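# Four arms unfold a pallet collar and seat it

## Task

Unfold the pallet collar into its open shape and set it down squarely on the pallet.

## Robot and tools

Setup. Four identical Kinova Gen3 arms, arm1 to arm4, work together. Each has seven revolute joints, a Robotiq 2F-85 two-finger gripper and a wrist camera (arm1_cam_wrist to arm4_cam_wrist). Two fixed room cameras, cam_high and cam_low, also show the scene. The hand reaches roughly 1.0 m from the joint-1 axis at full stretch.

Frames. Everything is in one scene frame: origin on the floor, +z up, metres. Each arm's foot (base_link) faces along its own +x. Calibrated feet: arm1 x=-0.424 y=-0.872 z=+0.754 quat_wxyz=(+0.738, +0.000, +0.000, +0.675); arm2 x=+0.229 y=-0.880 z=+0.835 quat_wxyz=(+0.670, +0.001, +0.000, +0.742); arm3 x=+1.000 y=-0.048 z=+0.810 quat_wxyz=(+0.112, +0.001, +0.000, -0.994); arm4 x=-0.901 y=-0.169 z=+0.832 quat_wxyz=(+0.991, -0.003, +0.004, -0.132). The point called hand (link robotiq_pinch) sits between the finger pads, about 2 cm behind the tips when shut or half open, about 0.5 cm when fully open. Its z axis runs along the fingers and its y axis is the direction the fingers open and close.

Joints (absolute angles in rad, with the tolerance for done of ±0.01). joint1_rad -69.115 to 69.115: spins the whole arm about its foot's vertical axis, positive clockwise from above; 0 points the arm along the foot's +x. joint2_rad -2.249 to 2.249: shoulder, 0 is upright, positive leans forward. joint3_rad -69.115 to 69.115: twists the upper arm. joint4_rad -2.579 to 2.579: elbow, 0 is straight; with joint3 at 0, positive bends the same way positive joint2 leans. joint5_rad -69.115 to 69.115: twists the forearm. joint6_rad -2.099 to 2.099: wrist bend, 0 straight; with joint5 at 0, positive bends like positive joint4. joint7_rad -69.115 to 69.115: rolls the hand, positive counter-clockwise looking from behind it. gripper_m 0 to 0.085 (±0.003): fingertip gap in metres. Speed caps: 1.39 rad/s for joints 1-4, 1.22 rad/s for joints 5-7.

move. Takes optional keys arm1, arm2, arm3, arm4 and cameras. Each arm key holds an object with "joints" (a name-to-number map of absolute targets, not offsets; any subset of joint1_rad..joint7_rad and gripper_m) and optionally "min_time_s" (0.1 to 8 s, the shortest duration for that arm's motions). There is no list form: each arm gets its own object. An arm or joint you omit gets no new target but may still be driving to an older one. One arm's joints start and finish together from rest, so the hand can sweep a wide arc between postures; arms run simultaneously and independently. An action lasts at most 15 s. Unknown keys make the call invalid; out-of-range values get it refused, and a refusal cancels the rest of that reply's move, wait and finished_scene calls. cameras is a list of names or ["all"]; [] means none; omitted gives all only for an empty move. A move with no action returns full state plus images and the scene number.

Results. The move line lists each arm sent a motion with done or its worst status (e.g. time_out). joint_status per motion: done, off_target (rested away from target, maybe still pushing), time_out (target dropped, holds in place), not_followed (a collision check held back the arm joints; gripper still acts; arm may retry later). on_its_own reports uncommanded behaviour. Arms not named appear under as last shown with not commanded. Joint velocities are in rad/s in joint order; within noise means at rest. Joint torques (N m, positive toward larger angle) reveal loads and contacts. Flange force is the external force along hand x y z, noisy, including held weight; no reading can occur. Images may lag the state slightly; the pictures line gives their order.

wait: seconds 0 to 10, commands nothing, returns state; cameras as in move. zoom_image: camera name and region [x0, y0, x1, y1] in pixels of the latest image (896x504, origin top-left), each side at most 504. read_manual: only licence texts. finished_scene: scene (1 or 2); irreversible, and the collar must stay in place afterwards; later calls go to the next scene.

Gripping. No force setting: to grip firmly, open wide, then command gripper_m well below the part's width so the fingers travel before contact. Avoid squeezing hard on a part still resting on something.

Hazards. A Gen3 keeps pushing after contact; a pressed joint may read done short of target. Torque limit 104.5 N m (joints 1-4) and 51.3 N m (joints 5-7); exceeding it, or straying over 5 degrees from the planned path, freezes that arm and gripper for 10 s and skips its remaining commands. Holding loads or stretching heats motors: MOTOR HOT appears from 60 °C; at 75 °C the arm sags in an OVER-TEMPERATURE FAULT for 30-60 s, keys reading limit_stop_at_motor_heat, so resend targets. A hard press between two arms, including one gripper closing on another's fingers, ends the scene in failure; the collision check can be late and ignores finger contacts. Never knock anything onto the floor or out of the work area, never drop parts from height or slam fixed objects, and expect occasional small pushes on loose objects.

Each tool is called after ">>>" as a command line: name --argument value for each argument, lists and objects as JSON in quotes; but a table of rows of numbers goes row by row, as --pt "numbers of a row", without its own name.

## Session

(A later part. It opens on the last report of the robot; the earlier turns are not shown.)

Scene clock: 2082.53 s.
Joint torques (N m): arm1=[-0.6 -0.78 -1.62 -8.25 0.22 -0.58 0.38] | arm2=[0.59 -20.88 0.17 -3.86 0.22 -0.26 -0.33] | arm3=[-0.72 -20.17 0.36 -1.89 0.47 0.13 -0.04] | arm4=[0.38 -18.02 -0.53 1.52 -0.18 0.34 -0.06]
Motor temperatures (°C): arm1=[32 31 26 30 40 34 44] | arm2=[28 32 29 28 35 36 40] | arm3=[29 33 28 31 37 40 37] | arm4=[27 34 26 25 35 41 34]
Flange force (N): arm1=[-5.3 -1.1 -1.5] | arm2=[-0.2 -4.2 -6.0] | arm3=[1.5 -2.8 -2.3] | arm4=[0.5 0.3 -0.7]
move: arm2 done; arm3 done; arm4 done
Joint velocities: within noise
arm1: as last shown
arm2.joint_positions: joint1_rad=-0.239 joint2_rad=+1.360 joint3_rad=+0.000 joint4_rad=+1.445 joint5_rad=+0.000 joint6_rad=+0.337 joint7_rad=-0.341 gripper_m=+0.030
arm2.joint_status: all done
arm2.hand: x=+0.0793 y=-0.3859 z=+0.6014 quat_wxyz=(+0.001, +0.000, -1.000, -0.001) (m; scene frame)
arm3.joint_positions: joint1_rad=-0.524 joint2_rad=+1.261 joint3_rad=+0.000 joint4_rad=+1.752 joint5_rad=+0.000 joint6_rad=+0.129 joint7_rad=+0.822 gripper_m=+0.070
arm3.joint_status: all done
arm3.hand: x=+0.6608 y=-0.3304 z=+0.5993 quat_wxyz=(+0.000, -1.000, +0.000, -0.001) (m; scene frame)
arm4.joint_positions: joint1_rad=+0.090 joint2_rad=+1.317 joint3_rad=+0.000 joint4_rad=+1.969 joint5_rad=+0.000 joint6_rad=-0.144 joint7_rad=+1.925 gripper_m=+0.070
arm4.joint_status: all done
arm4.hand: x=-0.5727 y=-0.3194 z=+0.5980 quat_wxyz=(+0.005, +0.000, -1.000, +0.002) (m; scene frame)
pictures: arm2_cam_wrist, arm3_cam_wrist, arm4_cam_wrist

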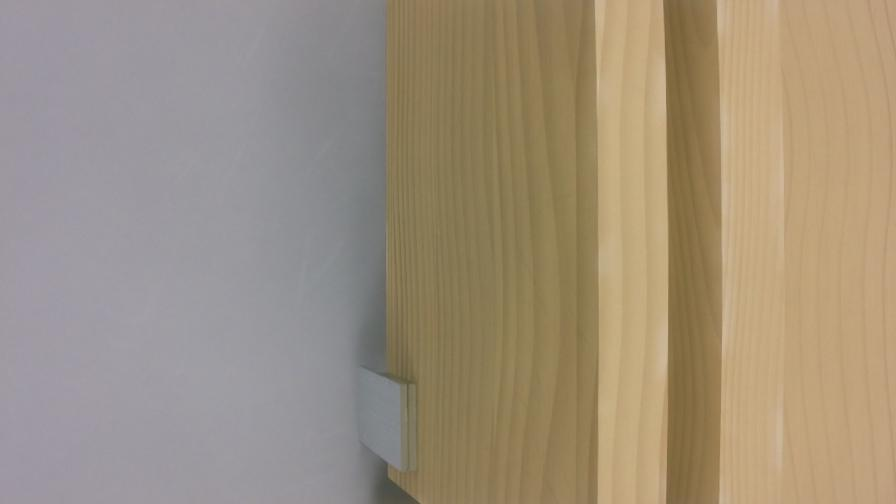

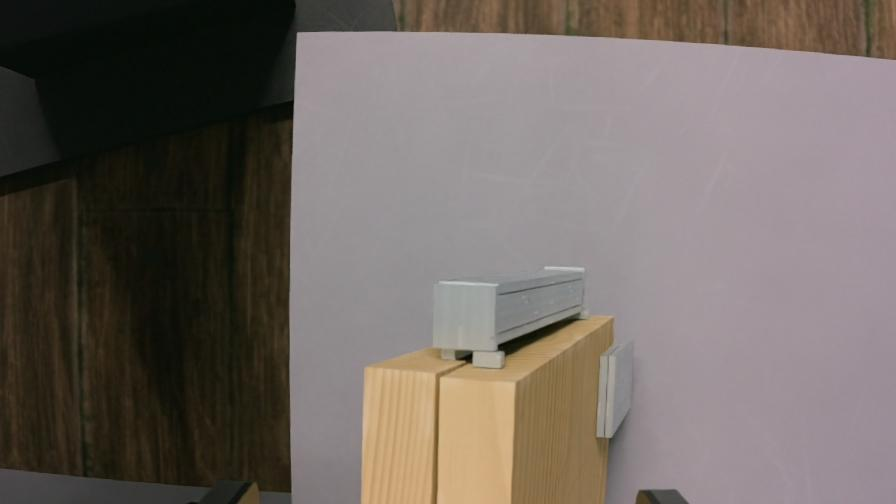

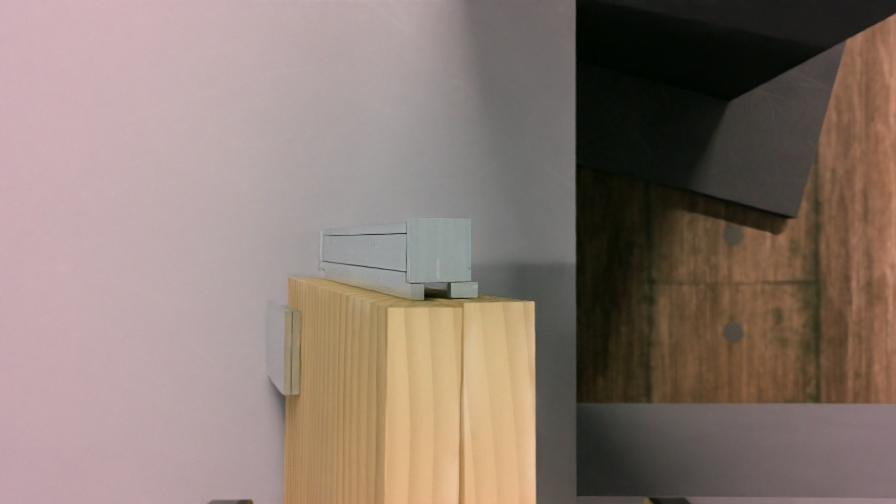

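>>> move --arm3 '{"joints": {"joint1_rad": -0.5244, "joint2_rad": 1.5581, "joint4_rad": 1.5187, "joint6_rad": 0.0648, "joint7_rad": 0.822}, "min_time_s": 1.5}' --arm4 '{"joints": {"joint1_rad": 0.0897, "joint2_rad": 1.6219, "joint4_rad": 1.7054, "joint6_rad": -0.1857, "joint7_rad": 1.9253}, "min_time_s": 1.5}'

>>> move --arm3 '{"joints": {"joint1_rad": -0.61, "joint2_rad": 1.5697, "joint4_rad": 1.3862, "joint6_rad": 0.1857, "joint7_rad": 0.7364}, "min_time_s": 3}' --arm4 '{"joints": {"joint1_rad": 0.2527, "joint2_rad": 1.6119, "joint4_rad": 1.6109, "joint6_rad": -0.0812, "joint7_rad": 2.0883}, "min_time_s": 3}'

>>> move --arm3 '{"joints": {"gripper_m": 0.047}}' --arm4 '{"joints": {"gripper_m": 0.047}}' --cameras '["all"]'

Scene clock: 2112.37 s.
Joint torques (N m): arm1=[-0.57 -0.74 -1.59 -8.25 0.26 -0.6 0.38] | arm2=[0.56 -20.99 0.16 -3.82 0.21 -0.28 -0.34] | arm3=[-0.04 -18.48 1.3 -0.26 0.52 0.63 -0.01] | arm4=[0.33 -18.06 -0.57 2 -0.16 0.39 -0.02]
Motor temperatures (°C): arm1=[32 31 26 30 40 34 44] | arm2=[28 33 29 28 35 36 40] | arm3=[29 33 28 31 37 40 37] | arm4=[27 34 26 25 35 41 34]
Flange force (N): arm1=[-5.2 -1.0 -1.5] | arm2=[-0.2 -3.9 -5.7] | arm3=[1.4 -0.5 -5.5] | arm4=[0.3 0.0 -1.0]
move: arm3 done; arm4 done
Joint velocities: within noise
arm1, arm2: as last shown
arm3.joint_positions: joint1_rad=-0.524 joint2_rad=+1.558 joint3_rad=+0.000 joint4_rad=+1.519 joint5_rad=+0.000 joint6_rad=+0.065 joint7_rad=+0.822 gripper_m=+0.070
arm3.joint_status: all done
arm3.hand: x=+0.6610 y=-0.3305 z=+0.4744 quat_wxyz=(+0.000, -1.000, +0.000, -0.001) (m; scene frame)
arm4.joint_positions: joint1_rad=+0.090 joint2_rad=+1.622 joint3_rad=+0.000 joint4_rad=+1.705 joint5_rad=+0.000 joint6_rad=-0.186 joint7_rad=+1.925 gripper_m=+0.070
arm4.joint_status: all done
arm4.hand: x=-0.5738 y=-0.3199 z=+0.4731 quat_wxyz=(+0.005, +0.000, -1.000, +0.002) (m; scene frame)
pictures: none

Scene clock: 2115.67 s.
Joint torques (N m): arm1=[-0.51 -0.84 -1.67 -8.27 0.24 -0.63 0.39] | arm2=[0.53 -20.92 0.12 -3.85 0.19 -0.25 -0.36] | arm3=[-0.72 -21.52 0.4 -2.33 0.45 0.12 -0.03] | arm4=[0.76 -19.17 0.06 0.88 -0.19 0.3 0]
Motor temperatures (°C): arm1=[32 31 26 30 40 34 44] | arm2=[28 33 29 28 35 36 40] | arm3=[29 33 28 31 37 40 37] | arm4=[27 34 26 25 35 41 34]
Flange force (N): arm1=[-5.5 -1.3 -1.6] | arm2=[-0.4 -4.1 -5.9] | arm3=[1.4 -2.9 -3.2] | arm4=[-0.1 1.3 -1.0]
move: arm3 done; arm4 done
Joint velocities: within noise
arm1, arm2: as last shown
arm3.joint_positions: joint1_rad=-0.610 joint2_rad=+1.570 joint3_rad=+0.000 joint4_rad=+1.386 joint5_rad=+0.000 joint6_rad=+0.186 joint7_rad=+0.736 gripper_m=+0.070
arm3.joint_status: all done
arm3.hand: x=+0.6611 y=-0.3865 z=+0.4743 quat_wxyz=(+0.000, -1.000, +0.000, -0.001) (m; scene frame)
arm4.joint_positions: joint1_rad=+0.253 joint2_rad=+1.612 joint3_rad=+0.000 joint4_rad=+1.611 joint5_rad=+0.000 joint6_rad=-0.081 joint7_rad=+2.088 gripper_m=+0.070
arm4.joint_status: all done
arm4.hand: x=-0.5740 y=-0.3879 z=+0.4732 quat_wxyz=(+0.005, +0.000, -1.000, +0.002) (m; scene frame)
pictures: none

Scene clock: 2116.67 s.
Joint torques (N m): arm1=[-0.54 -0.84 -1.62 -8.29 0.24 -0.58 0.35] | arm2=[0.62 -20.96 0.08 -3.9 0.15 -0.32 -0.36] | arm3=[2.76 -13.78 4.31 0.4 0.78 1.15 -0.09] | arm4=[1.22 -16.02 0.71 -2 -0.48 -0.84 -0.25]
Motor temperatures (°C): arm1=[32 31 26 30 40 34 44] | arm2=[28 33 29 28 35 36 40] | arm3=[29 33 28 31 37 40 37] | arm4=[27 34 26 25 35 41 34]
Flange force (N): arm1=[-5.5 -1.2 -1.4] | arm2=[-0.2 -4.2 -5.9] | arm3=[4.3 4.2 -15.1] | arm4=[3.3 4.2 -15.5]
move: arm3 done; arm4 done
Joint velocities: within noise
arm1, arm2: as last shown
arm3.joint_positions: joint1_rad=-0.610 joint2_rad=+1.570 joint3_rad=+0.000 joint4_rad=+1.386 joint5_rad=+0.000 joint6_rad=+0.186 joint7_rad=+0.736 gripper_m=+0.047
arm3.joint_status: all done
arm3.hand: x=+0.6611 y=-0.3865 z=+0.4743 quat_wxyz=(+0.000, -1.000, +0.000, -0.001) (m; scene frame)
arm4.joint_positions: joint1_rad=+0.253 joint2_rad=+1.612 joint3_rad=+0.000 joint4_rad=+1.611 joint5_rad=+0.000 joint6_rad=-0.081 joint7_rad=+2.088 gripper_m=+0.049
arm4.joint_status: all done
arm4.hand: x=-0.5739 y=-0.3879 z=+0.4733 quat_wxyz=(+0.005, +0.000, -1.000, +0.002) (m; scene frame)
pictures: arm1_cam_wrist, arm2_cam_wrist, arm3_cam_wrist, arm4_cam_wrist, cam_high, cam_low

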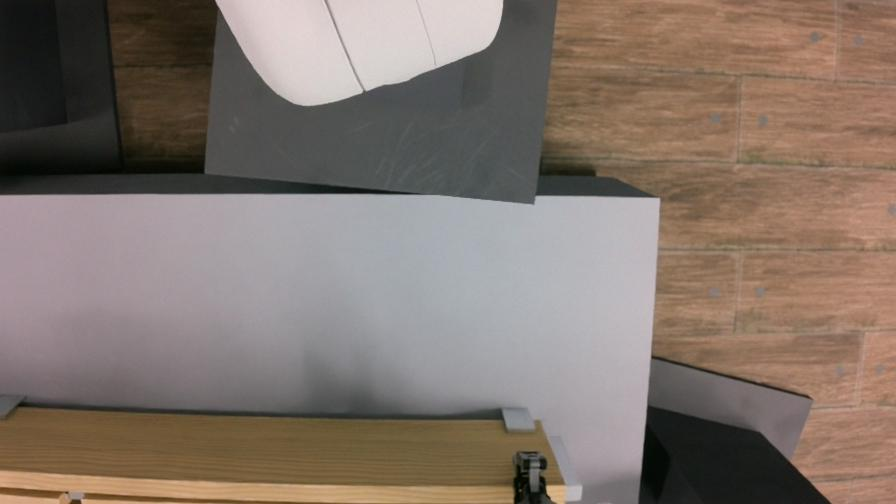

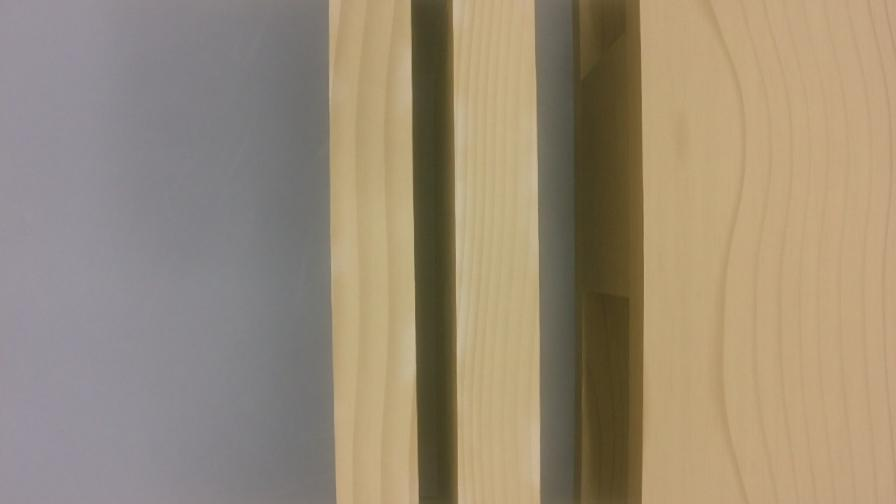

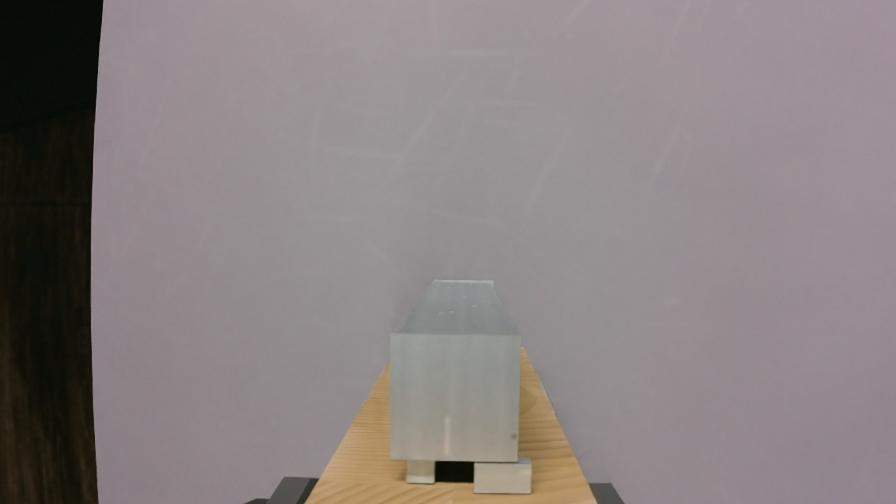

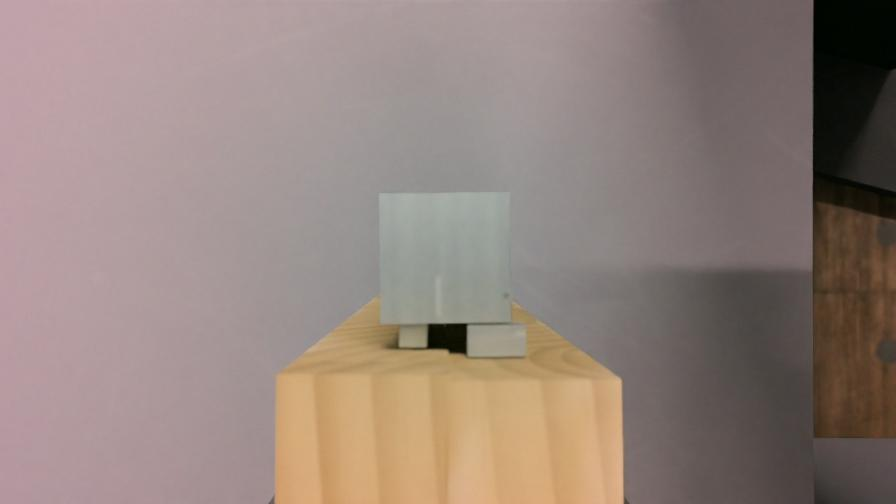

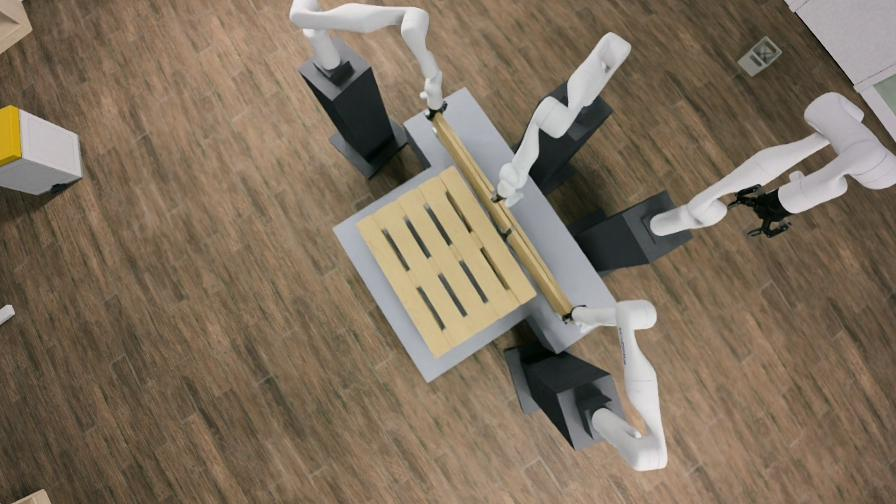

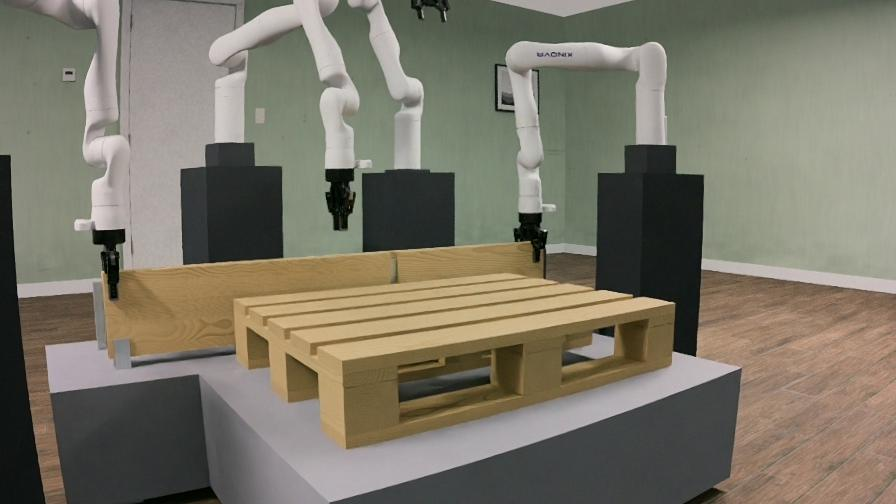

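>>> move --arm2 '{"joints": {"joint1_rad": -0.2534, "joint2_rad": 1.456, "joint4_rad": 1.4371, "joint6_rad": 0.2485, "joint7_rad": -0.3553}, "min_time_s": 1.5}' --cameras '["arm2_cam_wrist", "cam_low"]'

>>> move --arm2 '{"joints": {"joint1_rad": -0.2534, "joint2_rad": 1.4838, "joint4_rad": 1.4131, "joint6_rad": 0.2447, "joint7_rad": -0.3553}, "min_time_s": 1.5}' --cameras '["arm2_cam_wrist"]'

Scene clock: 2211.47 s.
Joint torques (N m): arm1=[-0.57 -0.84 -1.62 -8.29 0.26 -0.61 0.37] | arm2=[0.61 -20.52 0.04 -3.12 0.25 -0.31 -0.33] | arm3=[2.75 -13.75 4.28 0.45 0.76 1.16 -0.1] | arm4=[1.23 -16.09 0.69 -1.99 -0.5 -0.82 -0.29]
Motor temperatures (°C): arm1=[32 31 26 30 40 34 44] | arm2=[27 33 29 28 35 36 40] | arm3=[29 33 28 31 37 40 37] | arm4=[27 34 26 25 35 41 34]
Flange force (N): arm1=[-5.4 -1.1 -1.5] | arm2=[0.1 -3.7 -6.3] | arm3=[4.2 4.3 -15.1] | arm4=[3.4 4.2 -15.4]
move: arm2 done
Joint velocities: within noise
arm1, arm3, arm4: as last shown
arm2.joint_positions: joint1_rad=-0.253 joint2_rad=+1.456 joint3_rad=+0.000 joint4_rad=+1.437 joint5_rad=+0.000 joint6_rad=+0.249 joint7_rad=-0.355 gripper_m=+0.030
arm2.joint_status: all done
arm2.hand: x=+0.0793 y=-0.4068 z=+0.5534 quat_wxyz=(+0.001, +0.000, -1.000, -0.001) (m; scene frame)
arm4.hand: x=-0.5740 y=-0.3879 z=+0.4732 quat_wxyz=(+0.005, +0.000, -1.000, +0.002) (m; scene frame)
pictures: arm2_cam_wrist, cam_low

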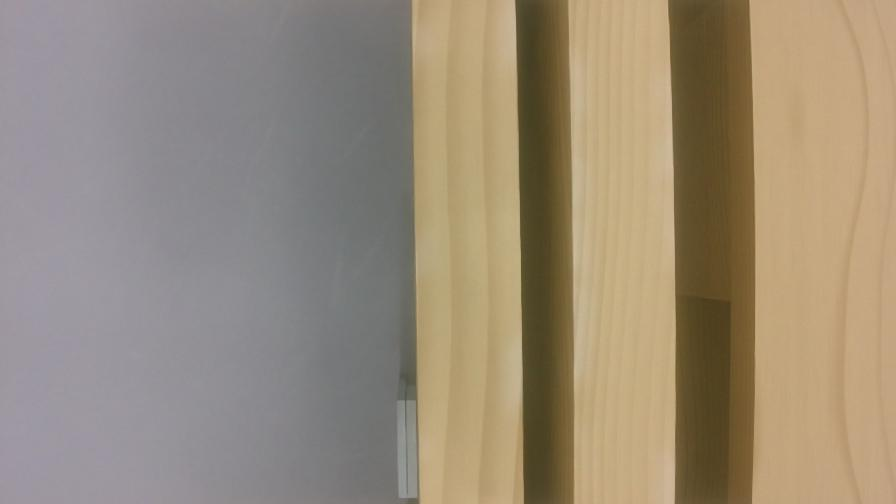

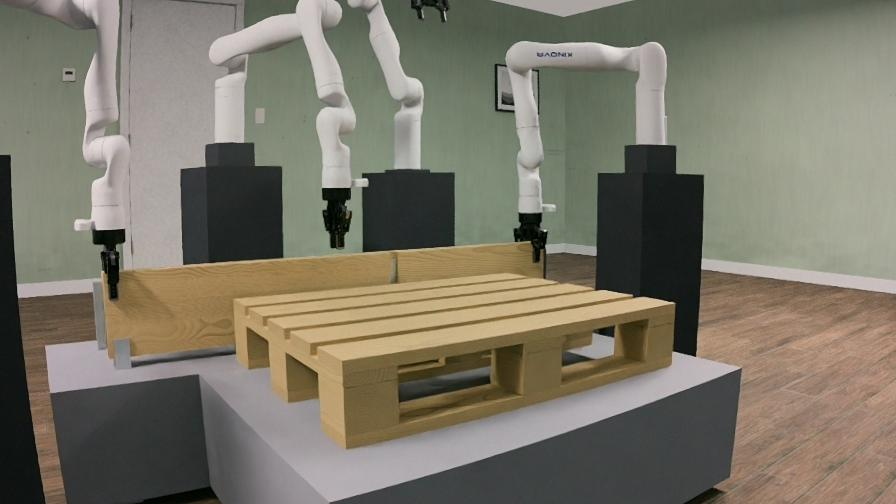

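Scene clock: 2213.27 s.
Joint torques (N m): arm1=[-0.54 -0.86 -1.59 -8.25 0.23 -0.6 0.39] | arm2=[0.57 -20.55 0.14 -3.09 0.21 -0.28 -0.31] | arm3=[2.71 -13.83 4.25 0.44 0.75 1.17 -0.1] | arm4=[1.26 -16.03 0.68 -2.02 -0.46 -0.79 -0.29]
Motor temperatures (°C): arm1=[32 31 26 30 40 34 44] | arm2=[27 33 29 28 35 36 40] | arm3=[29 33 28 31 37 40 37] | arm4=[27 34 26 25 35 41 34]
Flange force (N): arm1=[-5.5 -1.0 -1.7] | arm2=[-0.1 -3.7 -6.3] | arm3=[4.2 4.2 -14.9] | arm4=[3.5 4.4 -15.6]
move: arm2 done
Joint velocities: within noise
arm1, arm3, arm4: as last shown
arm2.joint_positions: joint1_rad=-0.253 joint2_rad=+1.484 joint3_rad=+0.000 joint4_rad=+1.413 joint5_rad=+0.000 joint6_rad=+0.245 joint7_rad=-0.355 gripper_m=+0.030
arm2.joint_status: all done
arm2.hand: x=+0.0792 y=-0.4067 z=+0.5415 quat_wxyz=(+0.001, +0.000, -1.000, -0.001) (m; scene frame)
pictures: arm2_cam_wrist

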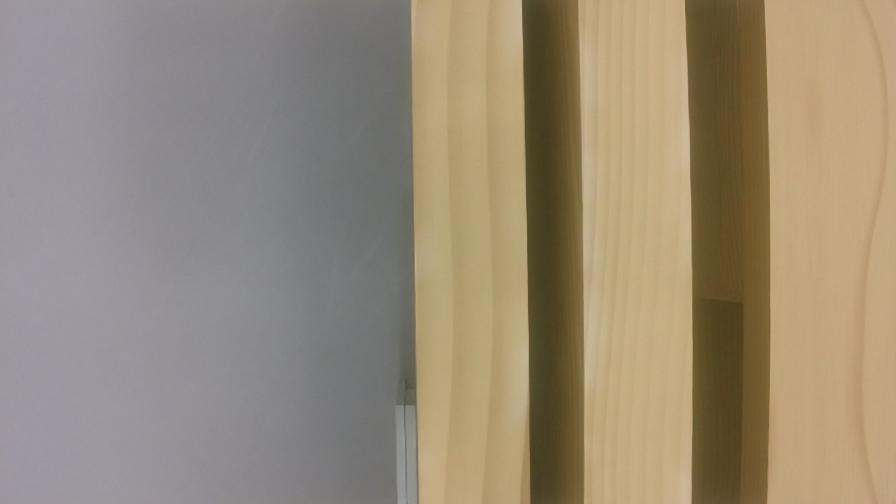

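>>> move --arm2 '{"joints": {"joint1_rad": -0.2527, "joint2_rad": 1.4983, "joint4_rad": 1.397, "joint6_rad": 0.2463, "joint7_rad": -0.3546}, "min_time_s": 1.0}' --cameras '["arm2_cam_wrist"]'

Scene clock: 2244.27 s.
Joint torques (N m): arm1=[-0.58 -0.85 -1.63 -8.27 0.26 -0.6 0.38] | arm2=[0.14 -3.37 -0.87 -5.66 0.16 -3.18 -0.27] | arm3=[1.45 -14.68 2.86 -1.3 0.65 0.39 -0.12] | arm4=[3.43 -15.44 3.5 -3.95 -0.62 -1.54 -0.37]
Motor temperatures (°C): arm1=[32 31 26 30 40 34 44] | arm2=[27 33 29 28 35 36 40] | arm3=[29 33 28 31 37 40 37] | arm4=[27 34 26 25 35 41 34]
Flange force (N): arm1=[-5.5 -1.1 -1.6] | arm2=[-4.0 -13.5 -52.7] | arm3=[4.7 -0.1 -17.0] | arm4=[3.6 10.8 -21.7]
move: arm2 done
Joint velocities: within noise
arm1, arm3, arm4: as last shown
arm2.joint_positions: joint1_rad=-0.253 joint2_rad=+1.498 joint3_rad=+0.000 joint4_rad=+1.397 joint5_rad=+0.000 joint6_rad=+0.246 joint7_rad=-0.355 gripper_m=+0.030
arm2.joint_status: all done
arm2.hand: x=+0.0792 y=-0.4057 z=+0.5355 quat_wxyz=(+0.001, +0.000, -1.000, -0.001) (m; scene frame)
arm4.hand: x=-0.5740 y=-0.3878 z=+0.4732 quat_wxyz=(+0.005, +0.000, -1.000, +0.002) (m; scene frame)
pictures: arm2_cam_wrist

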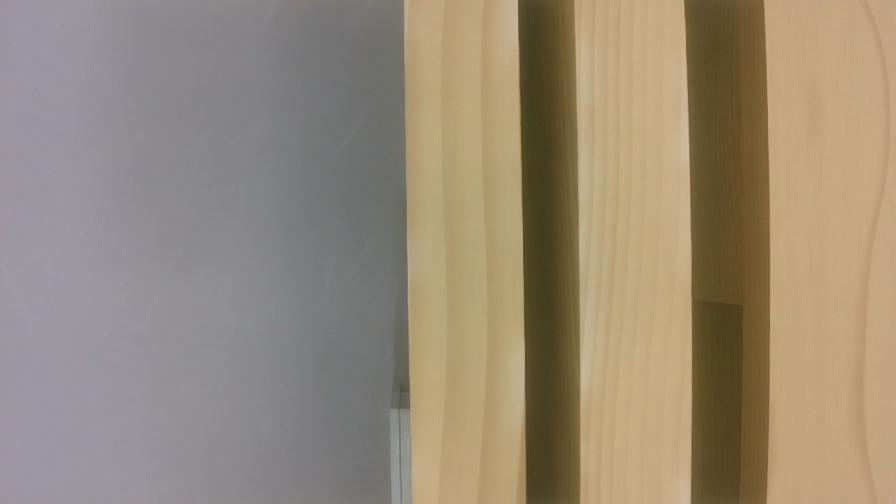

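>>> move --arm2 '{"joints": {"joint1_rad": -0.2613, "joint2_rad": 1.4912, "joint4_rad": 1.441, "joint6_rad": 0.2094, "joint7_rad": -0.3632}, "min_time_s": 2.0}' --cameras '["arm2_cam_wrist"]'

Scene clock: 2314.13 s.
Joint torques (N m): arm1=[-0.57 -0.84 -1.59 -8.26 0.24 -0.58 0.38] | arm2=[-5.62 10.52 -9.69 15.74 -0.65 8.48 -0.26] | arm3=[2.21 -12.9 2.67 -0.18 -0.06 0.78 -0.84] | arm4=[-5.04 -10.89 -6.15 0.6 1.06 0.29 1.03]
Motor temperatures (°C): arm1=[32 31 26 30 39 34 44] | arm2=[27 31 29 28 35 36 40] | arm3=[29 33 28 31 37 40 37] | arm4=[27 34 26 25 35 41 34]
Flange force (N): arm1=[-5.4 -1.0 -1.5] | arm2=[-4.0 24.9 -37.6] | arm3=[3.3 1.5 -18.6] | arm4=[5.2 -9.6 -21.3]
move: arm2 done
Joint velocities: within noise
arm1.joint_positions: joint1_rad=-0.451 joint2_rad=-0.488 joint3_rad=+0.000 joint4_rad=+1.489 joint5_rad=+0.000 joint6_rad=+1.942 joint7_rad=+1.200 gripper_m=+0.085
arm1.joint_status: not commanded
arm1.hand: x=-0.4458 y=-0.7425 z=+1.2744 quat_wxyz=(-0.040, +0.701, -0.707, -0.091) (m; scene frame)
arm2.joint_positions: joint1_rad=-0.261 joint2_rad=+1.491 joint3_rad=+0.000 joint4_rad=+1.441 joint5_rad=+0.000 joint6_rad=+0.209 joint7_rad=-0.363 gripper_m=+0.030
arm2.joint_status: all done
arm2.hand: x=+0.0792 y=-0.4177 z=+0.5359 quat_wxyz=(+0.001, +0.000, -1.000, -0.001) (m; scene frame)
arm3, arm4: as last shown
arm4.hand: x=-0.5740 y=-0.3879 z=+0.4732 quat_wxyz=(+0.005, -0.001, -1.000, +0.002) (m; scene frame)
pictures: arm2_cam_wrist

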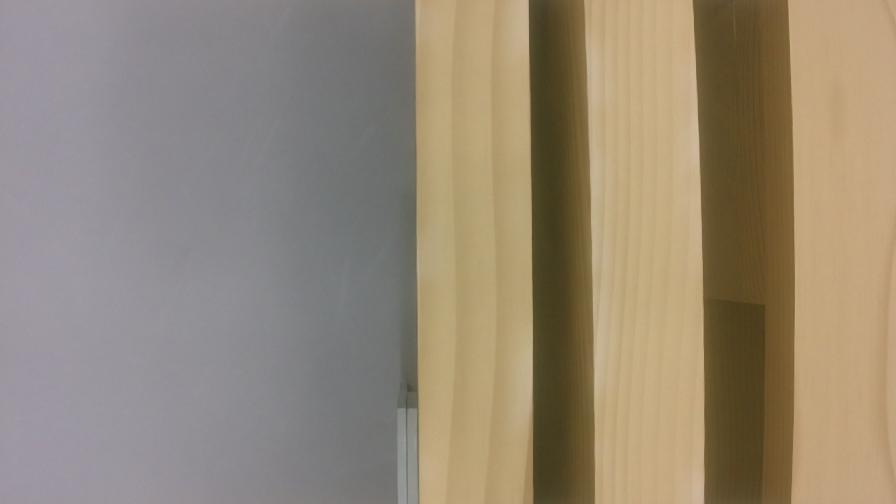

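>>> move --arm2 '{"joints": {"joint1_rad": -0.2703, "joint2_rad": 1.4835, "joint4_rad": 1.4847, "joint6_rad": 0.1734, "joint7_rad": -0.3722}, "min_time_s": 2.0}' --cameras '["arm2_cam_wrist", "arm3_cam_wrist", "arm4_cam_wrist"]'

Scene clock: 2354.77 s.
Joint torques (N m): arm1=[-0.49 -0.85 -1.66 -8.28 0.23 -0.56 0.41] | arm2=[-1.95 7.88 -4.89 11.19 -0.24 6.08 -0.41] | arm3=[1.33 -12.68 1.22 -1.27 -0.61 0.21 -1.33] | arm4=[-4.56 -9.55 -4.52 -0.48 1.84 -0.02 1.94]
Motor temperatures (°C): arm1=[31 30 26 30 39 34 44] | arm2=[28 31 29 29 35 37 40] | arm3=[29 33 28 31 37 40 37] | arm4=[27 34 26 25 35 41 34]
Flange force (N): arm1=[-5.5 -1.2 -1.4] | arm2=[0.5 15.2 -41.6] | arm3=[2.8 -2.0 -21.7] | arm4=[5.2 -5.5 -27.2]
move: arm2 done
Joint velocities: within noise
arm1, arm3, arm4: as last shown
arm2.joint_positions: joint1_rad=-0.270 joint2_rad=+1.484 joint3_rad=+0.000 joint4_rad=+1.485 joint5_rad=+0.000 joint6_rad=+0.173 joint7_rad=-0.372 gripper_m=+0.030
arm2.joint_status: all done
arm2.hand: x=+0.0792 y=-0.4297 z=+0.5369 quat_wxyz=(+0.001, +0.000, -1.000, -0.001) (m; scene frame)
arm4.hand: x=-0.5740 y=-0.3879 z=+0.4732 quat_wxyz=(+0.005, +0.000, -1.000, +0.002) (m; scene frame)
pictures: arm2_cam_wrist, arm3_cam_wrist, arm4_cam_wrist

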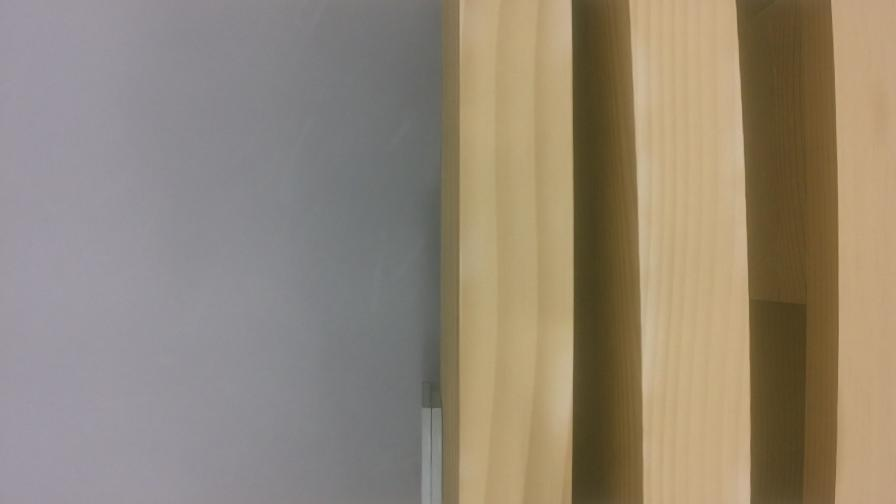

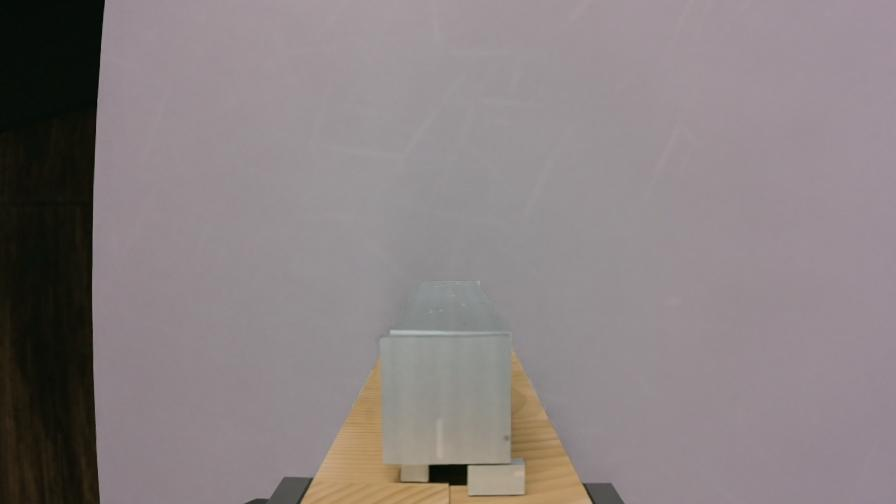

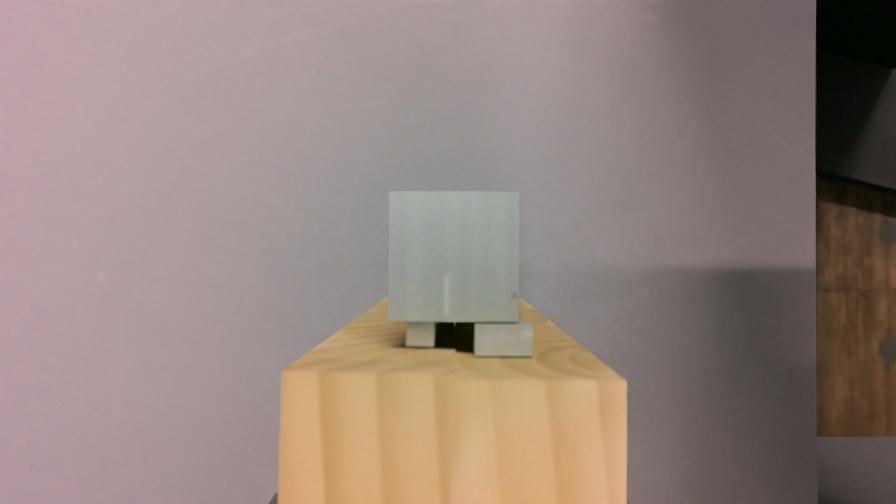

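>>> move --arm2 '{"joints": {"joint1_rad": -0.2486, "joint2_rad": 1.3496, "joint4_rad": 1.4967, "joint6_rad": 0.2953, "joint7_rad": -0.3505}, "min_time_s": 1.5}'

>>> move --arm3 '{"joints": {"gripper_m": 0.033}}' --arm4 '{"joints": {"gripper_m": 0.033}}' --cameras '["arm2_cam_wrist"]'

>>> move --arm3 '{"joints": {"joint1_rad": -0.61, "joint2_rad": 1.5223, "joint4_rad": 1.4319, "joint6_rad": 0.1874, "joint7_rad": 0.7364}, "min_time_s": 2.5}' --arm4 '{"joints": {"joint1_rad": 0.2527, "joint2_rad": 1.5642, "joint4_rad": 1.6595, "joint6_rad": -0.0821, "joint7_rad": 2.0883}, "min_time_s": 2.5}' --cameras '["all"]'

Scene clock: 2451.97 s.
Joint torques (N m): arm1=[-0.52 -0.83 -1.57 -8.28 0.26 -0.58 0.35] | arm2=[0.61 -20.53 0.11 -3.51 0.18 -0.3 -0.33] | arm3=[-0.4 -13.51 -0.59 -2.62 -0.68 -0.39 -1.28] | arm4=[-1.87 -11.06 -0.89 -2.72 1.76 -0.88 1.95]
Motor temperatures (°C): arm1=[31 30 26 30 39 34 44] | arm2=[28 30 29 29 35 37 39] | arm3=[29 32 28 31 37 40 36] | arm4=[27 33 26 25 35 41 34]
Flange force (N): arm1=[-5.4 -1.0 -1.5] | arm2=[-0.1 -3.9 -6.0] | arm3=[2.1 -6.3 -22.9] | arm4=[5.3 2.8 -29.1]
move: arm2 done
Joint velocities: within noise
arm1, arm3, arm4: as last shown
arm2.joint_positions: joint1_rad=-0.249 joint2_rad=+1.350 joint3_rad=+0.000 joint4_rad=+1.497 joint5_rad=+0.000 joint6_rad=+0.295 joint7_rad=-0.350 gripper_m=+0.030
arm2.joint_status: all done
arm2.hand: x=+0.0793 y=-0.3999 z=+0.6015 quat_wxyz=(+0.001, +0.000, -1.000, -0.001) (m; scene frame)
pictures: none

Scene clock: 2452.57 s.
Joint torques (N m): arm1=[-0.53 -0.84 -1.65 -8.26 0.27 -0.6 0.38] | arm2=[0.63 -20.52 0.15 -3.54 0.22 -0.32 -0.36] | arm3=[0.66 -11.99 0.2 -2.82 -0.94 -0.52 -1.63] | arm4=[-1.66 -10.48 -0.45 -2.76 1.88 -0.85 2.1]
Motor temperatures (°C): arm1=[31 30 26 30 39 34 44] | arm2=[28 30 29 29 35 37 39] | arm3=[29 32 28 31 37 40 36] | arm4=[27 33 26 25 35 41 34]
Flange force (N): arm1=[-5.5 -1.2 -1.6] | arm2=[-0.1 -3.9 -6.0] | arm3=[3.9 -6.0 -27.0] | arm4=[5.0 3.6 -30.6]
move: arm3 off_target; arm4 off_target
Joint velocities: within noise
arm1, arm2: as last shown
arm3.joint_positions: joint1_rad=-0.610 joint2_rad=+1.570 joint3_rad=+0.000 joint4_rad=+1.386 joint5_rad=+0.000 joint6_rad=+0.186 joint7_rad=+0.736 gripper_m=+0.046
arm3.joint_status: gripper_m off_target (ended at +0.046, target +0.033)
arm3.hand: x=+0.6611 y=-0.3865 z=+0.4743 quat_wxyz=(+0.000, -1.000, +0.000, -0.001) (m; scene frame)
arm4.joint_positions: joint1_rad=+0.253 joint2_rad=+1.612 joint3_rad=+0.000 joint4_rad=+1.611 joint5_rad=+0.000 joint6_rad=-0.081 joint7_rad=+2.088 gripper_m=+0.049
arm4.joint_status: gripper_m off_target (ended at +0.049, target +0.033)
arm4.hand: x=-0.5740 y=-0.3879 z=+0.4732 quat_wxyz=(+0.005, +0.000, -1.000, +0.002) (m; scene frame)
pictures: arm2_cam_wrist

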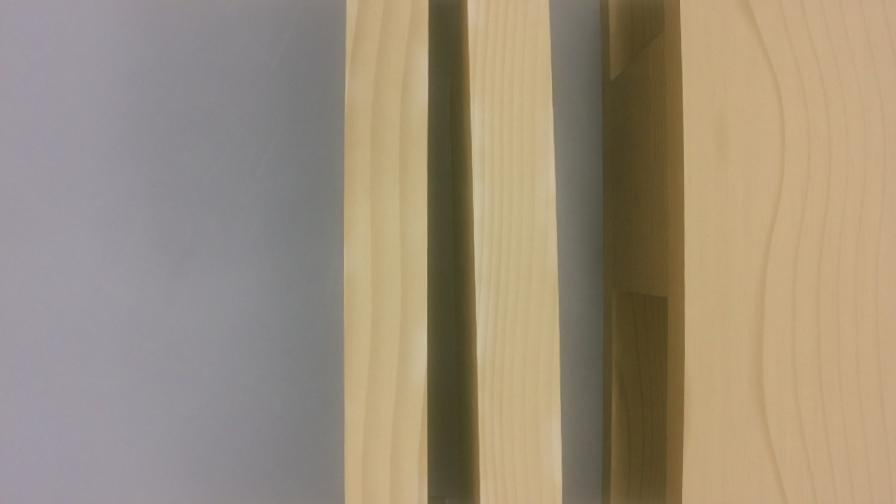

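Scene clock: 2455.37 s.
Joint torques (N m): arm1=[-0.53 -0.9 -1.64 -8.23 0.26 -0.61 0.38] | arm2=[0.67 -20.57 0.13 -3.52 0.18 -0.27 -0.39] | arm3=[-3.55 -30.86 -2.61 0.17 0.07 2.08 -0.23] | arm4=[4.04 -26.81 3.35 5.79 -1.26 1.76 -1.05]
Motor temperatures (°C): arm1=[31 30 26 30 39 34 44] | arm2=[28 31 29 29 35 37 39] | arm3=[29 32 28 31 37 40 36] | arm4=[27 33 26 25 35 41 34]
Flange force (N): arm1=[-5.6 -1.1 -1.8] | arm2=[-0.1 -4.0 -5.9] | arm3=[-8.3 -2.1 24.8] | arm4=[-10.1 1.6 28.7]
move: arm3 done; arm4 done
Joint velocities: within noise
arm1, arm2: as last shown
arm3.joint_positions: joint1_rad=-0.610 joint2_rad=+1.522 joint3_rad=+0.000 joint4_rad=+1.432 joint5_rad=+0.000 joint6_rad=+0.187 joint7_rad=+0.736 gripper_m=+0.039
arm3.joint_status: all done
arm3.on_its_own: gripper_m moved -0.007 toward your old target +0.033
arm3.hand: x=+0.6610 y=-0.3865 z=+0.4944 quat_wxyz=(+0.000, -1.000, +0.000, -0.001) (m; scene frame)
arm4.joint_positions: joint1_rad=+0.253 joint2_rad=+1.564 joint3_rad=+0.000 joint4_rad=+1.659 joint5_rad=+0.000 joint6_rad=-0.082 joint7_rad=+2.088 gripper_m=+0.041
arm4.joint_status: all done
arm4.on_its_own: gripper_m moved -0.007 toward your old target +0.033
arm4.hand: x=-0.5737 y=-0.3878 z=+0.4933 quat_wxyz=(+0.005, +0.000, -1.000, +0.002) (m; scene frame)
pictures: arm1_cam_wrist, arm2_cam_wrist, arm3_cam_wrist, arm4_cam_wrist, cam_high, cam_low

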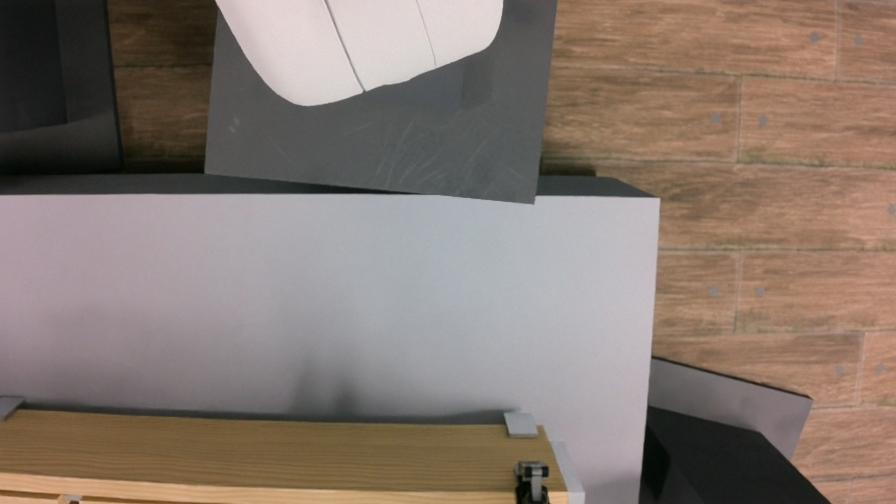

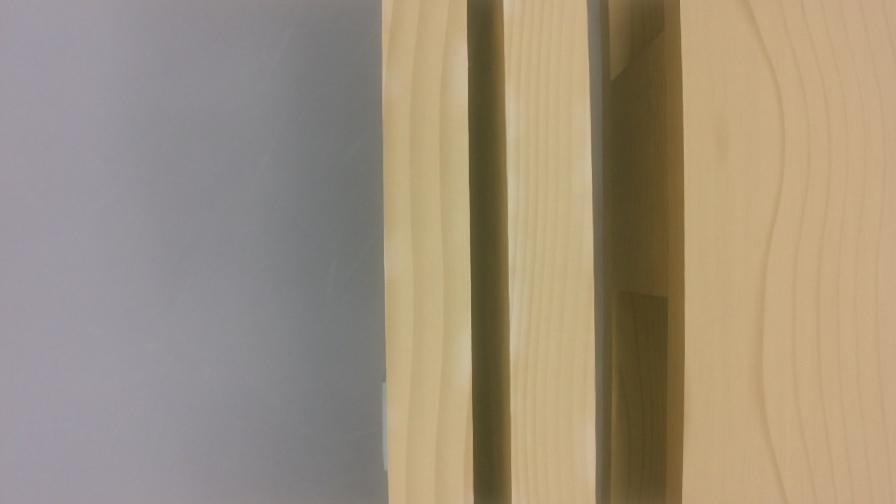

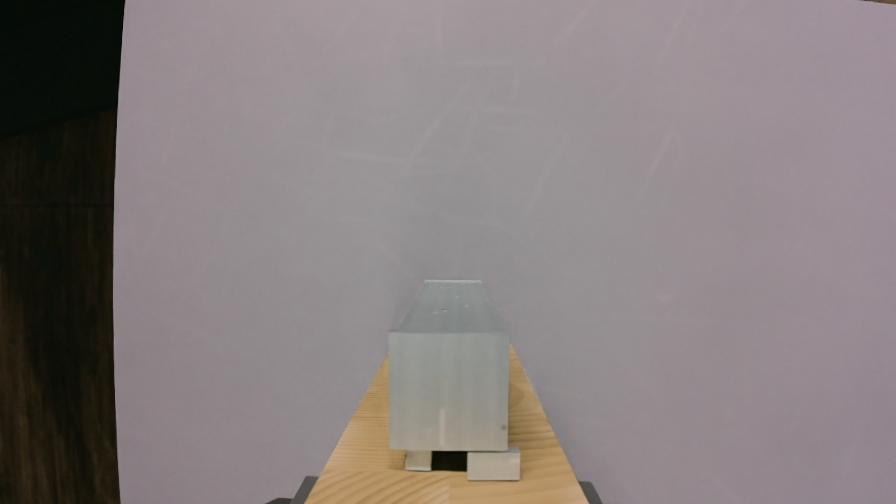

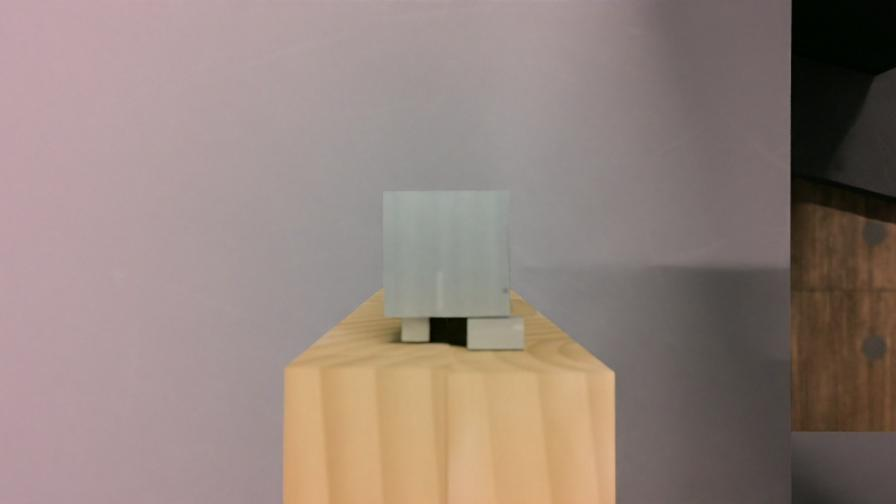

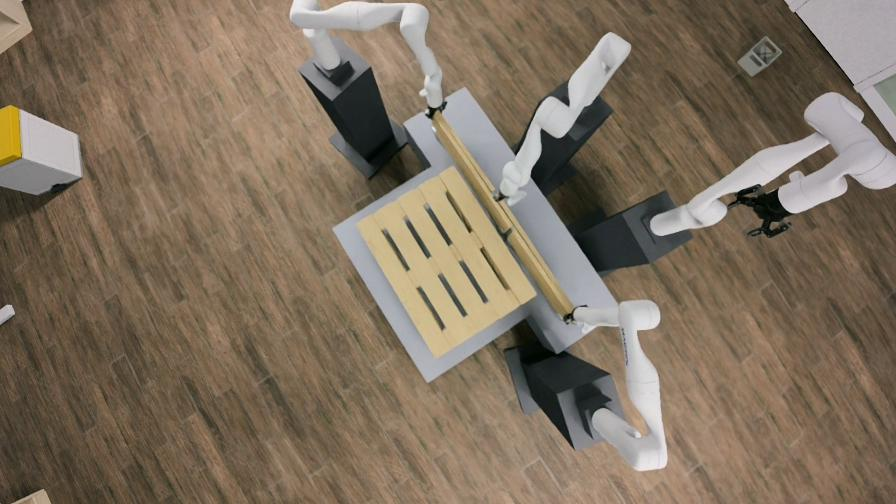

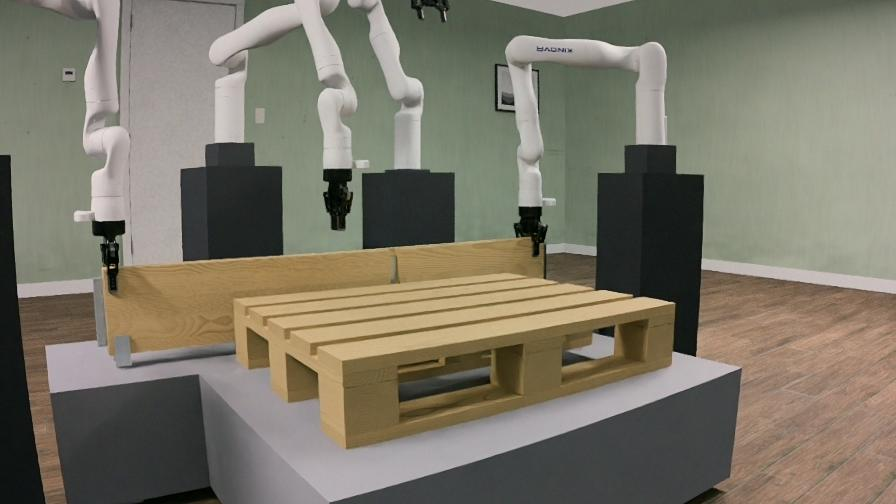

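>>> move --arm2 '{"joints": {"joint1_rad": -0.2547, "joint2_rad": 1.4284, "joint4_rad": 1.4656, "joint6_rad": 0.2476, "joint7_rad": -0.3566}, "min_time_s": 1.2}'

>>> move --arm2 '{"joints": {"joint1_rad": -0.2547, "joint2_rad": 1.4456, "joint4_rad": 1.4514, "joint6_rad": 0.2446, "joint7_rad": -0.3566}, "min_time_s": 1.0}' --cameras '["arm2_cam_wrist"]'

Scene clock: 2485.10 s.
Joint torques (N m): arm1=[-0.55 -0.82 -1.57 -8.24 0.25 -0.6 0.38] | arm2=[0.65 -20.32 0.06 -3.14 0.18 -0.33 -0.38] | arm3=[-3.54 -30.88 -2.61 0.22 0.07 2.07 -0.24] | arm4=[3.97 -26.78 3.31 5.84 -1.29 1.78 -1.01]
Motor temperatures (°C): arm1=[31 30 26 30 39 34 44] | arm2=[28 32 29 29 35 37 39] | arm3=[29 35 28 31 37 40 36] | arm4=[27 35 26 25 35 41 34]
Flange force (N): arm1=[-5.4 -1.0 -1.6] | arm2=[0.0 -3.8 -6.5] | arm3=[-8.5 -2.0 25.0] | arm4=[-10.1 1.4 28.8]
move: arm2 done
Joint velocities: within noise
arm1: as last shown
arm2.joint_positions: joint1_rad=-0.255 joint2_rad=+1.428 joint3_rad=+0.000 joint4_rad=+1.466 joint5_rad=+0.000 joint6_rad=+0.248 joint7_rad=-0.357 gripper_m=+0.030
arm2.joint_status: all done
arm2.hand: x=+0.0793 y=-0.4086 z=+0.5649 quat_wxyz=(+0.001, +0.000, -1.000, -0.001) (m; scene frame)
arm3.joint_positions: joint1_rad=-0.610 joint2_rad=+1.522 joint3_rad=+0.000 joint4_rad=+1.432 joint5_rad=+0.000 joint6_rad=+0.187 joint7_rad=+0.736 gripper_m=+0.039
arm3.joint_status: not commanded
arm3.hand: x=+0.6610 y=-0.3865 z=+0.4944 quat_wxyz=(+0.000, -1.000, +0.000, -0.001) (m; scene frame)
arm4.joint_positions: joint1_rad=+0.253 joint2_rad=+1.564 joint3_rad=+0.000 joint4_rad=+1.660 joint5_rad=+0.000 joint6_rad=-0.082 joint7_rad=+2.088 gripper_m=+0.041
arm4.joint_status: not commanded
arm4.hand: x=-0.5738 y=-0.3878 z=+0.4933 quat_wxyz=(+0.005, +0.000, -1.000, +0.002) (m; scene frame)
pictures: none

Scene clock: 2486.40 s.
Joint torques (N m): arm1=[-0.56 -0.79 -1.6 -8.27 0.28 -0.57 0.4] | arm2=[0.65 -20.38 0.19 -2.95 0.21 -0.26 -0.35] | arm3=[-3.6 -30.84 -2.63 0.24 0.07 2.05 -0.27] | arm4=[4 -26.79 3.34 5.83 -1.26 1.77 -1.04]
Motor temperatures (°C): arm1=[31 30 26 30 39 34 44] | arm2=[28 32 29 29 35 37 39] | arm3=[29 35 28 31 37 40 36] | arm4=[27 35 26 25 35 41 34]
Flange force (N): arm1=[-5.3 -1.0 -1.4] | arm2=[0.2 -3.4 -6.1] | arm3=[-8.7 -2.0 24.9] | arm4=[-10.1 1.5 28.8]
move: arm2 done
Joint velocities: within noise
arm1, arm3, arm4: as last shown
arm2.joint_positions: joint1_rad=-0.255 joint2_rad=+1.446 joint3_rad=+0.000 joint4_rad=+1.451 joint5_rad=+0.000 joint6_rad=+0.245 joint7_rad=-0.357 gripper_m=+0.030
arm2.joint_status: all done
arm2.hand: x=+0.0792 y=-0.4086 z=+0.5575 quat_wxyz=(+0.001, +0.000, -1.000, -0.001) (m; scene frame)
pictures: arm2_cam_wrist

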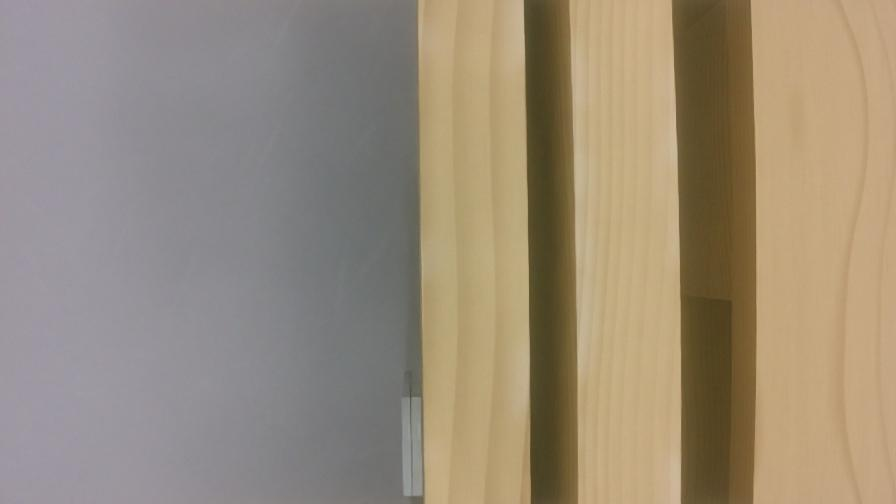

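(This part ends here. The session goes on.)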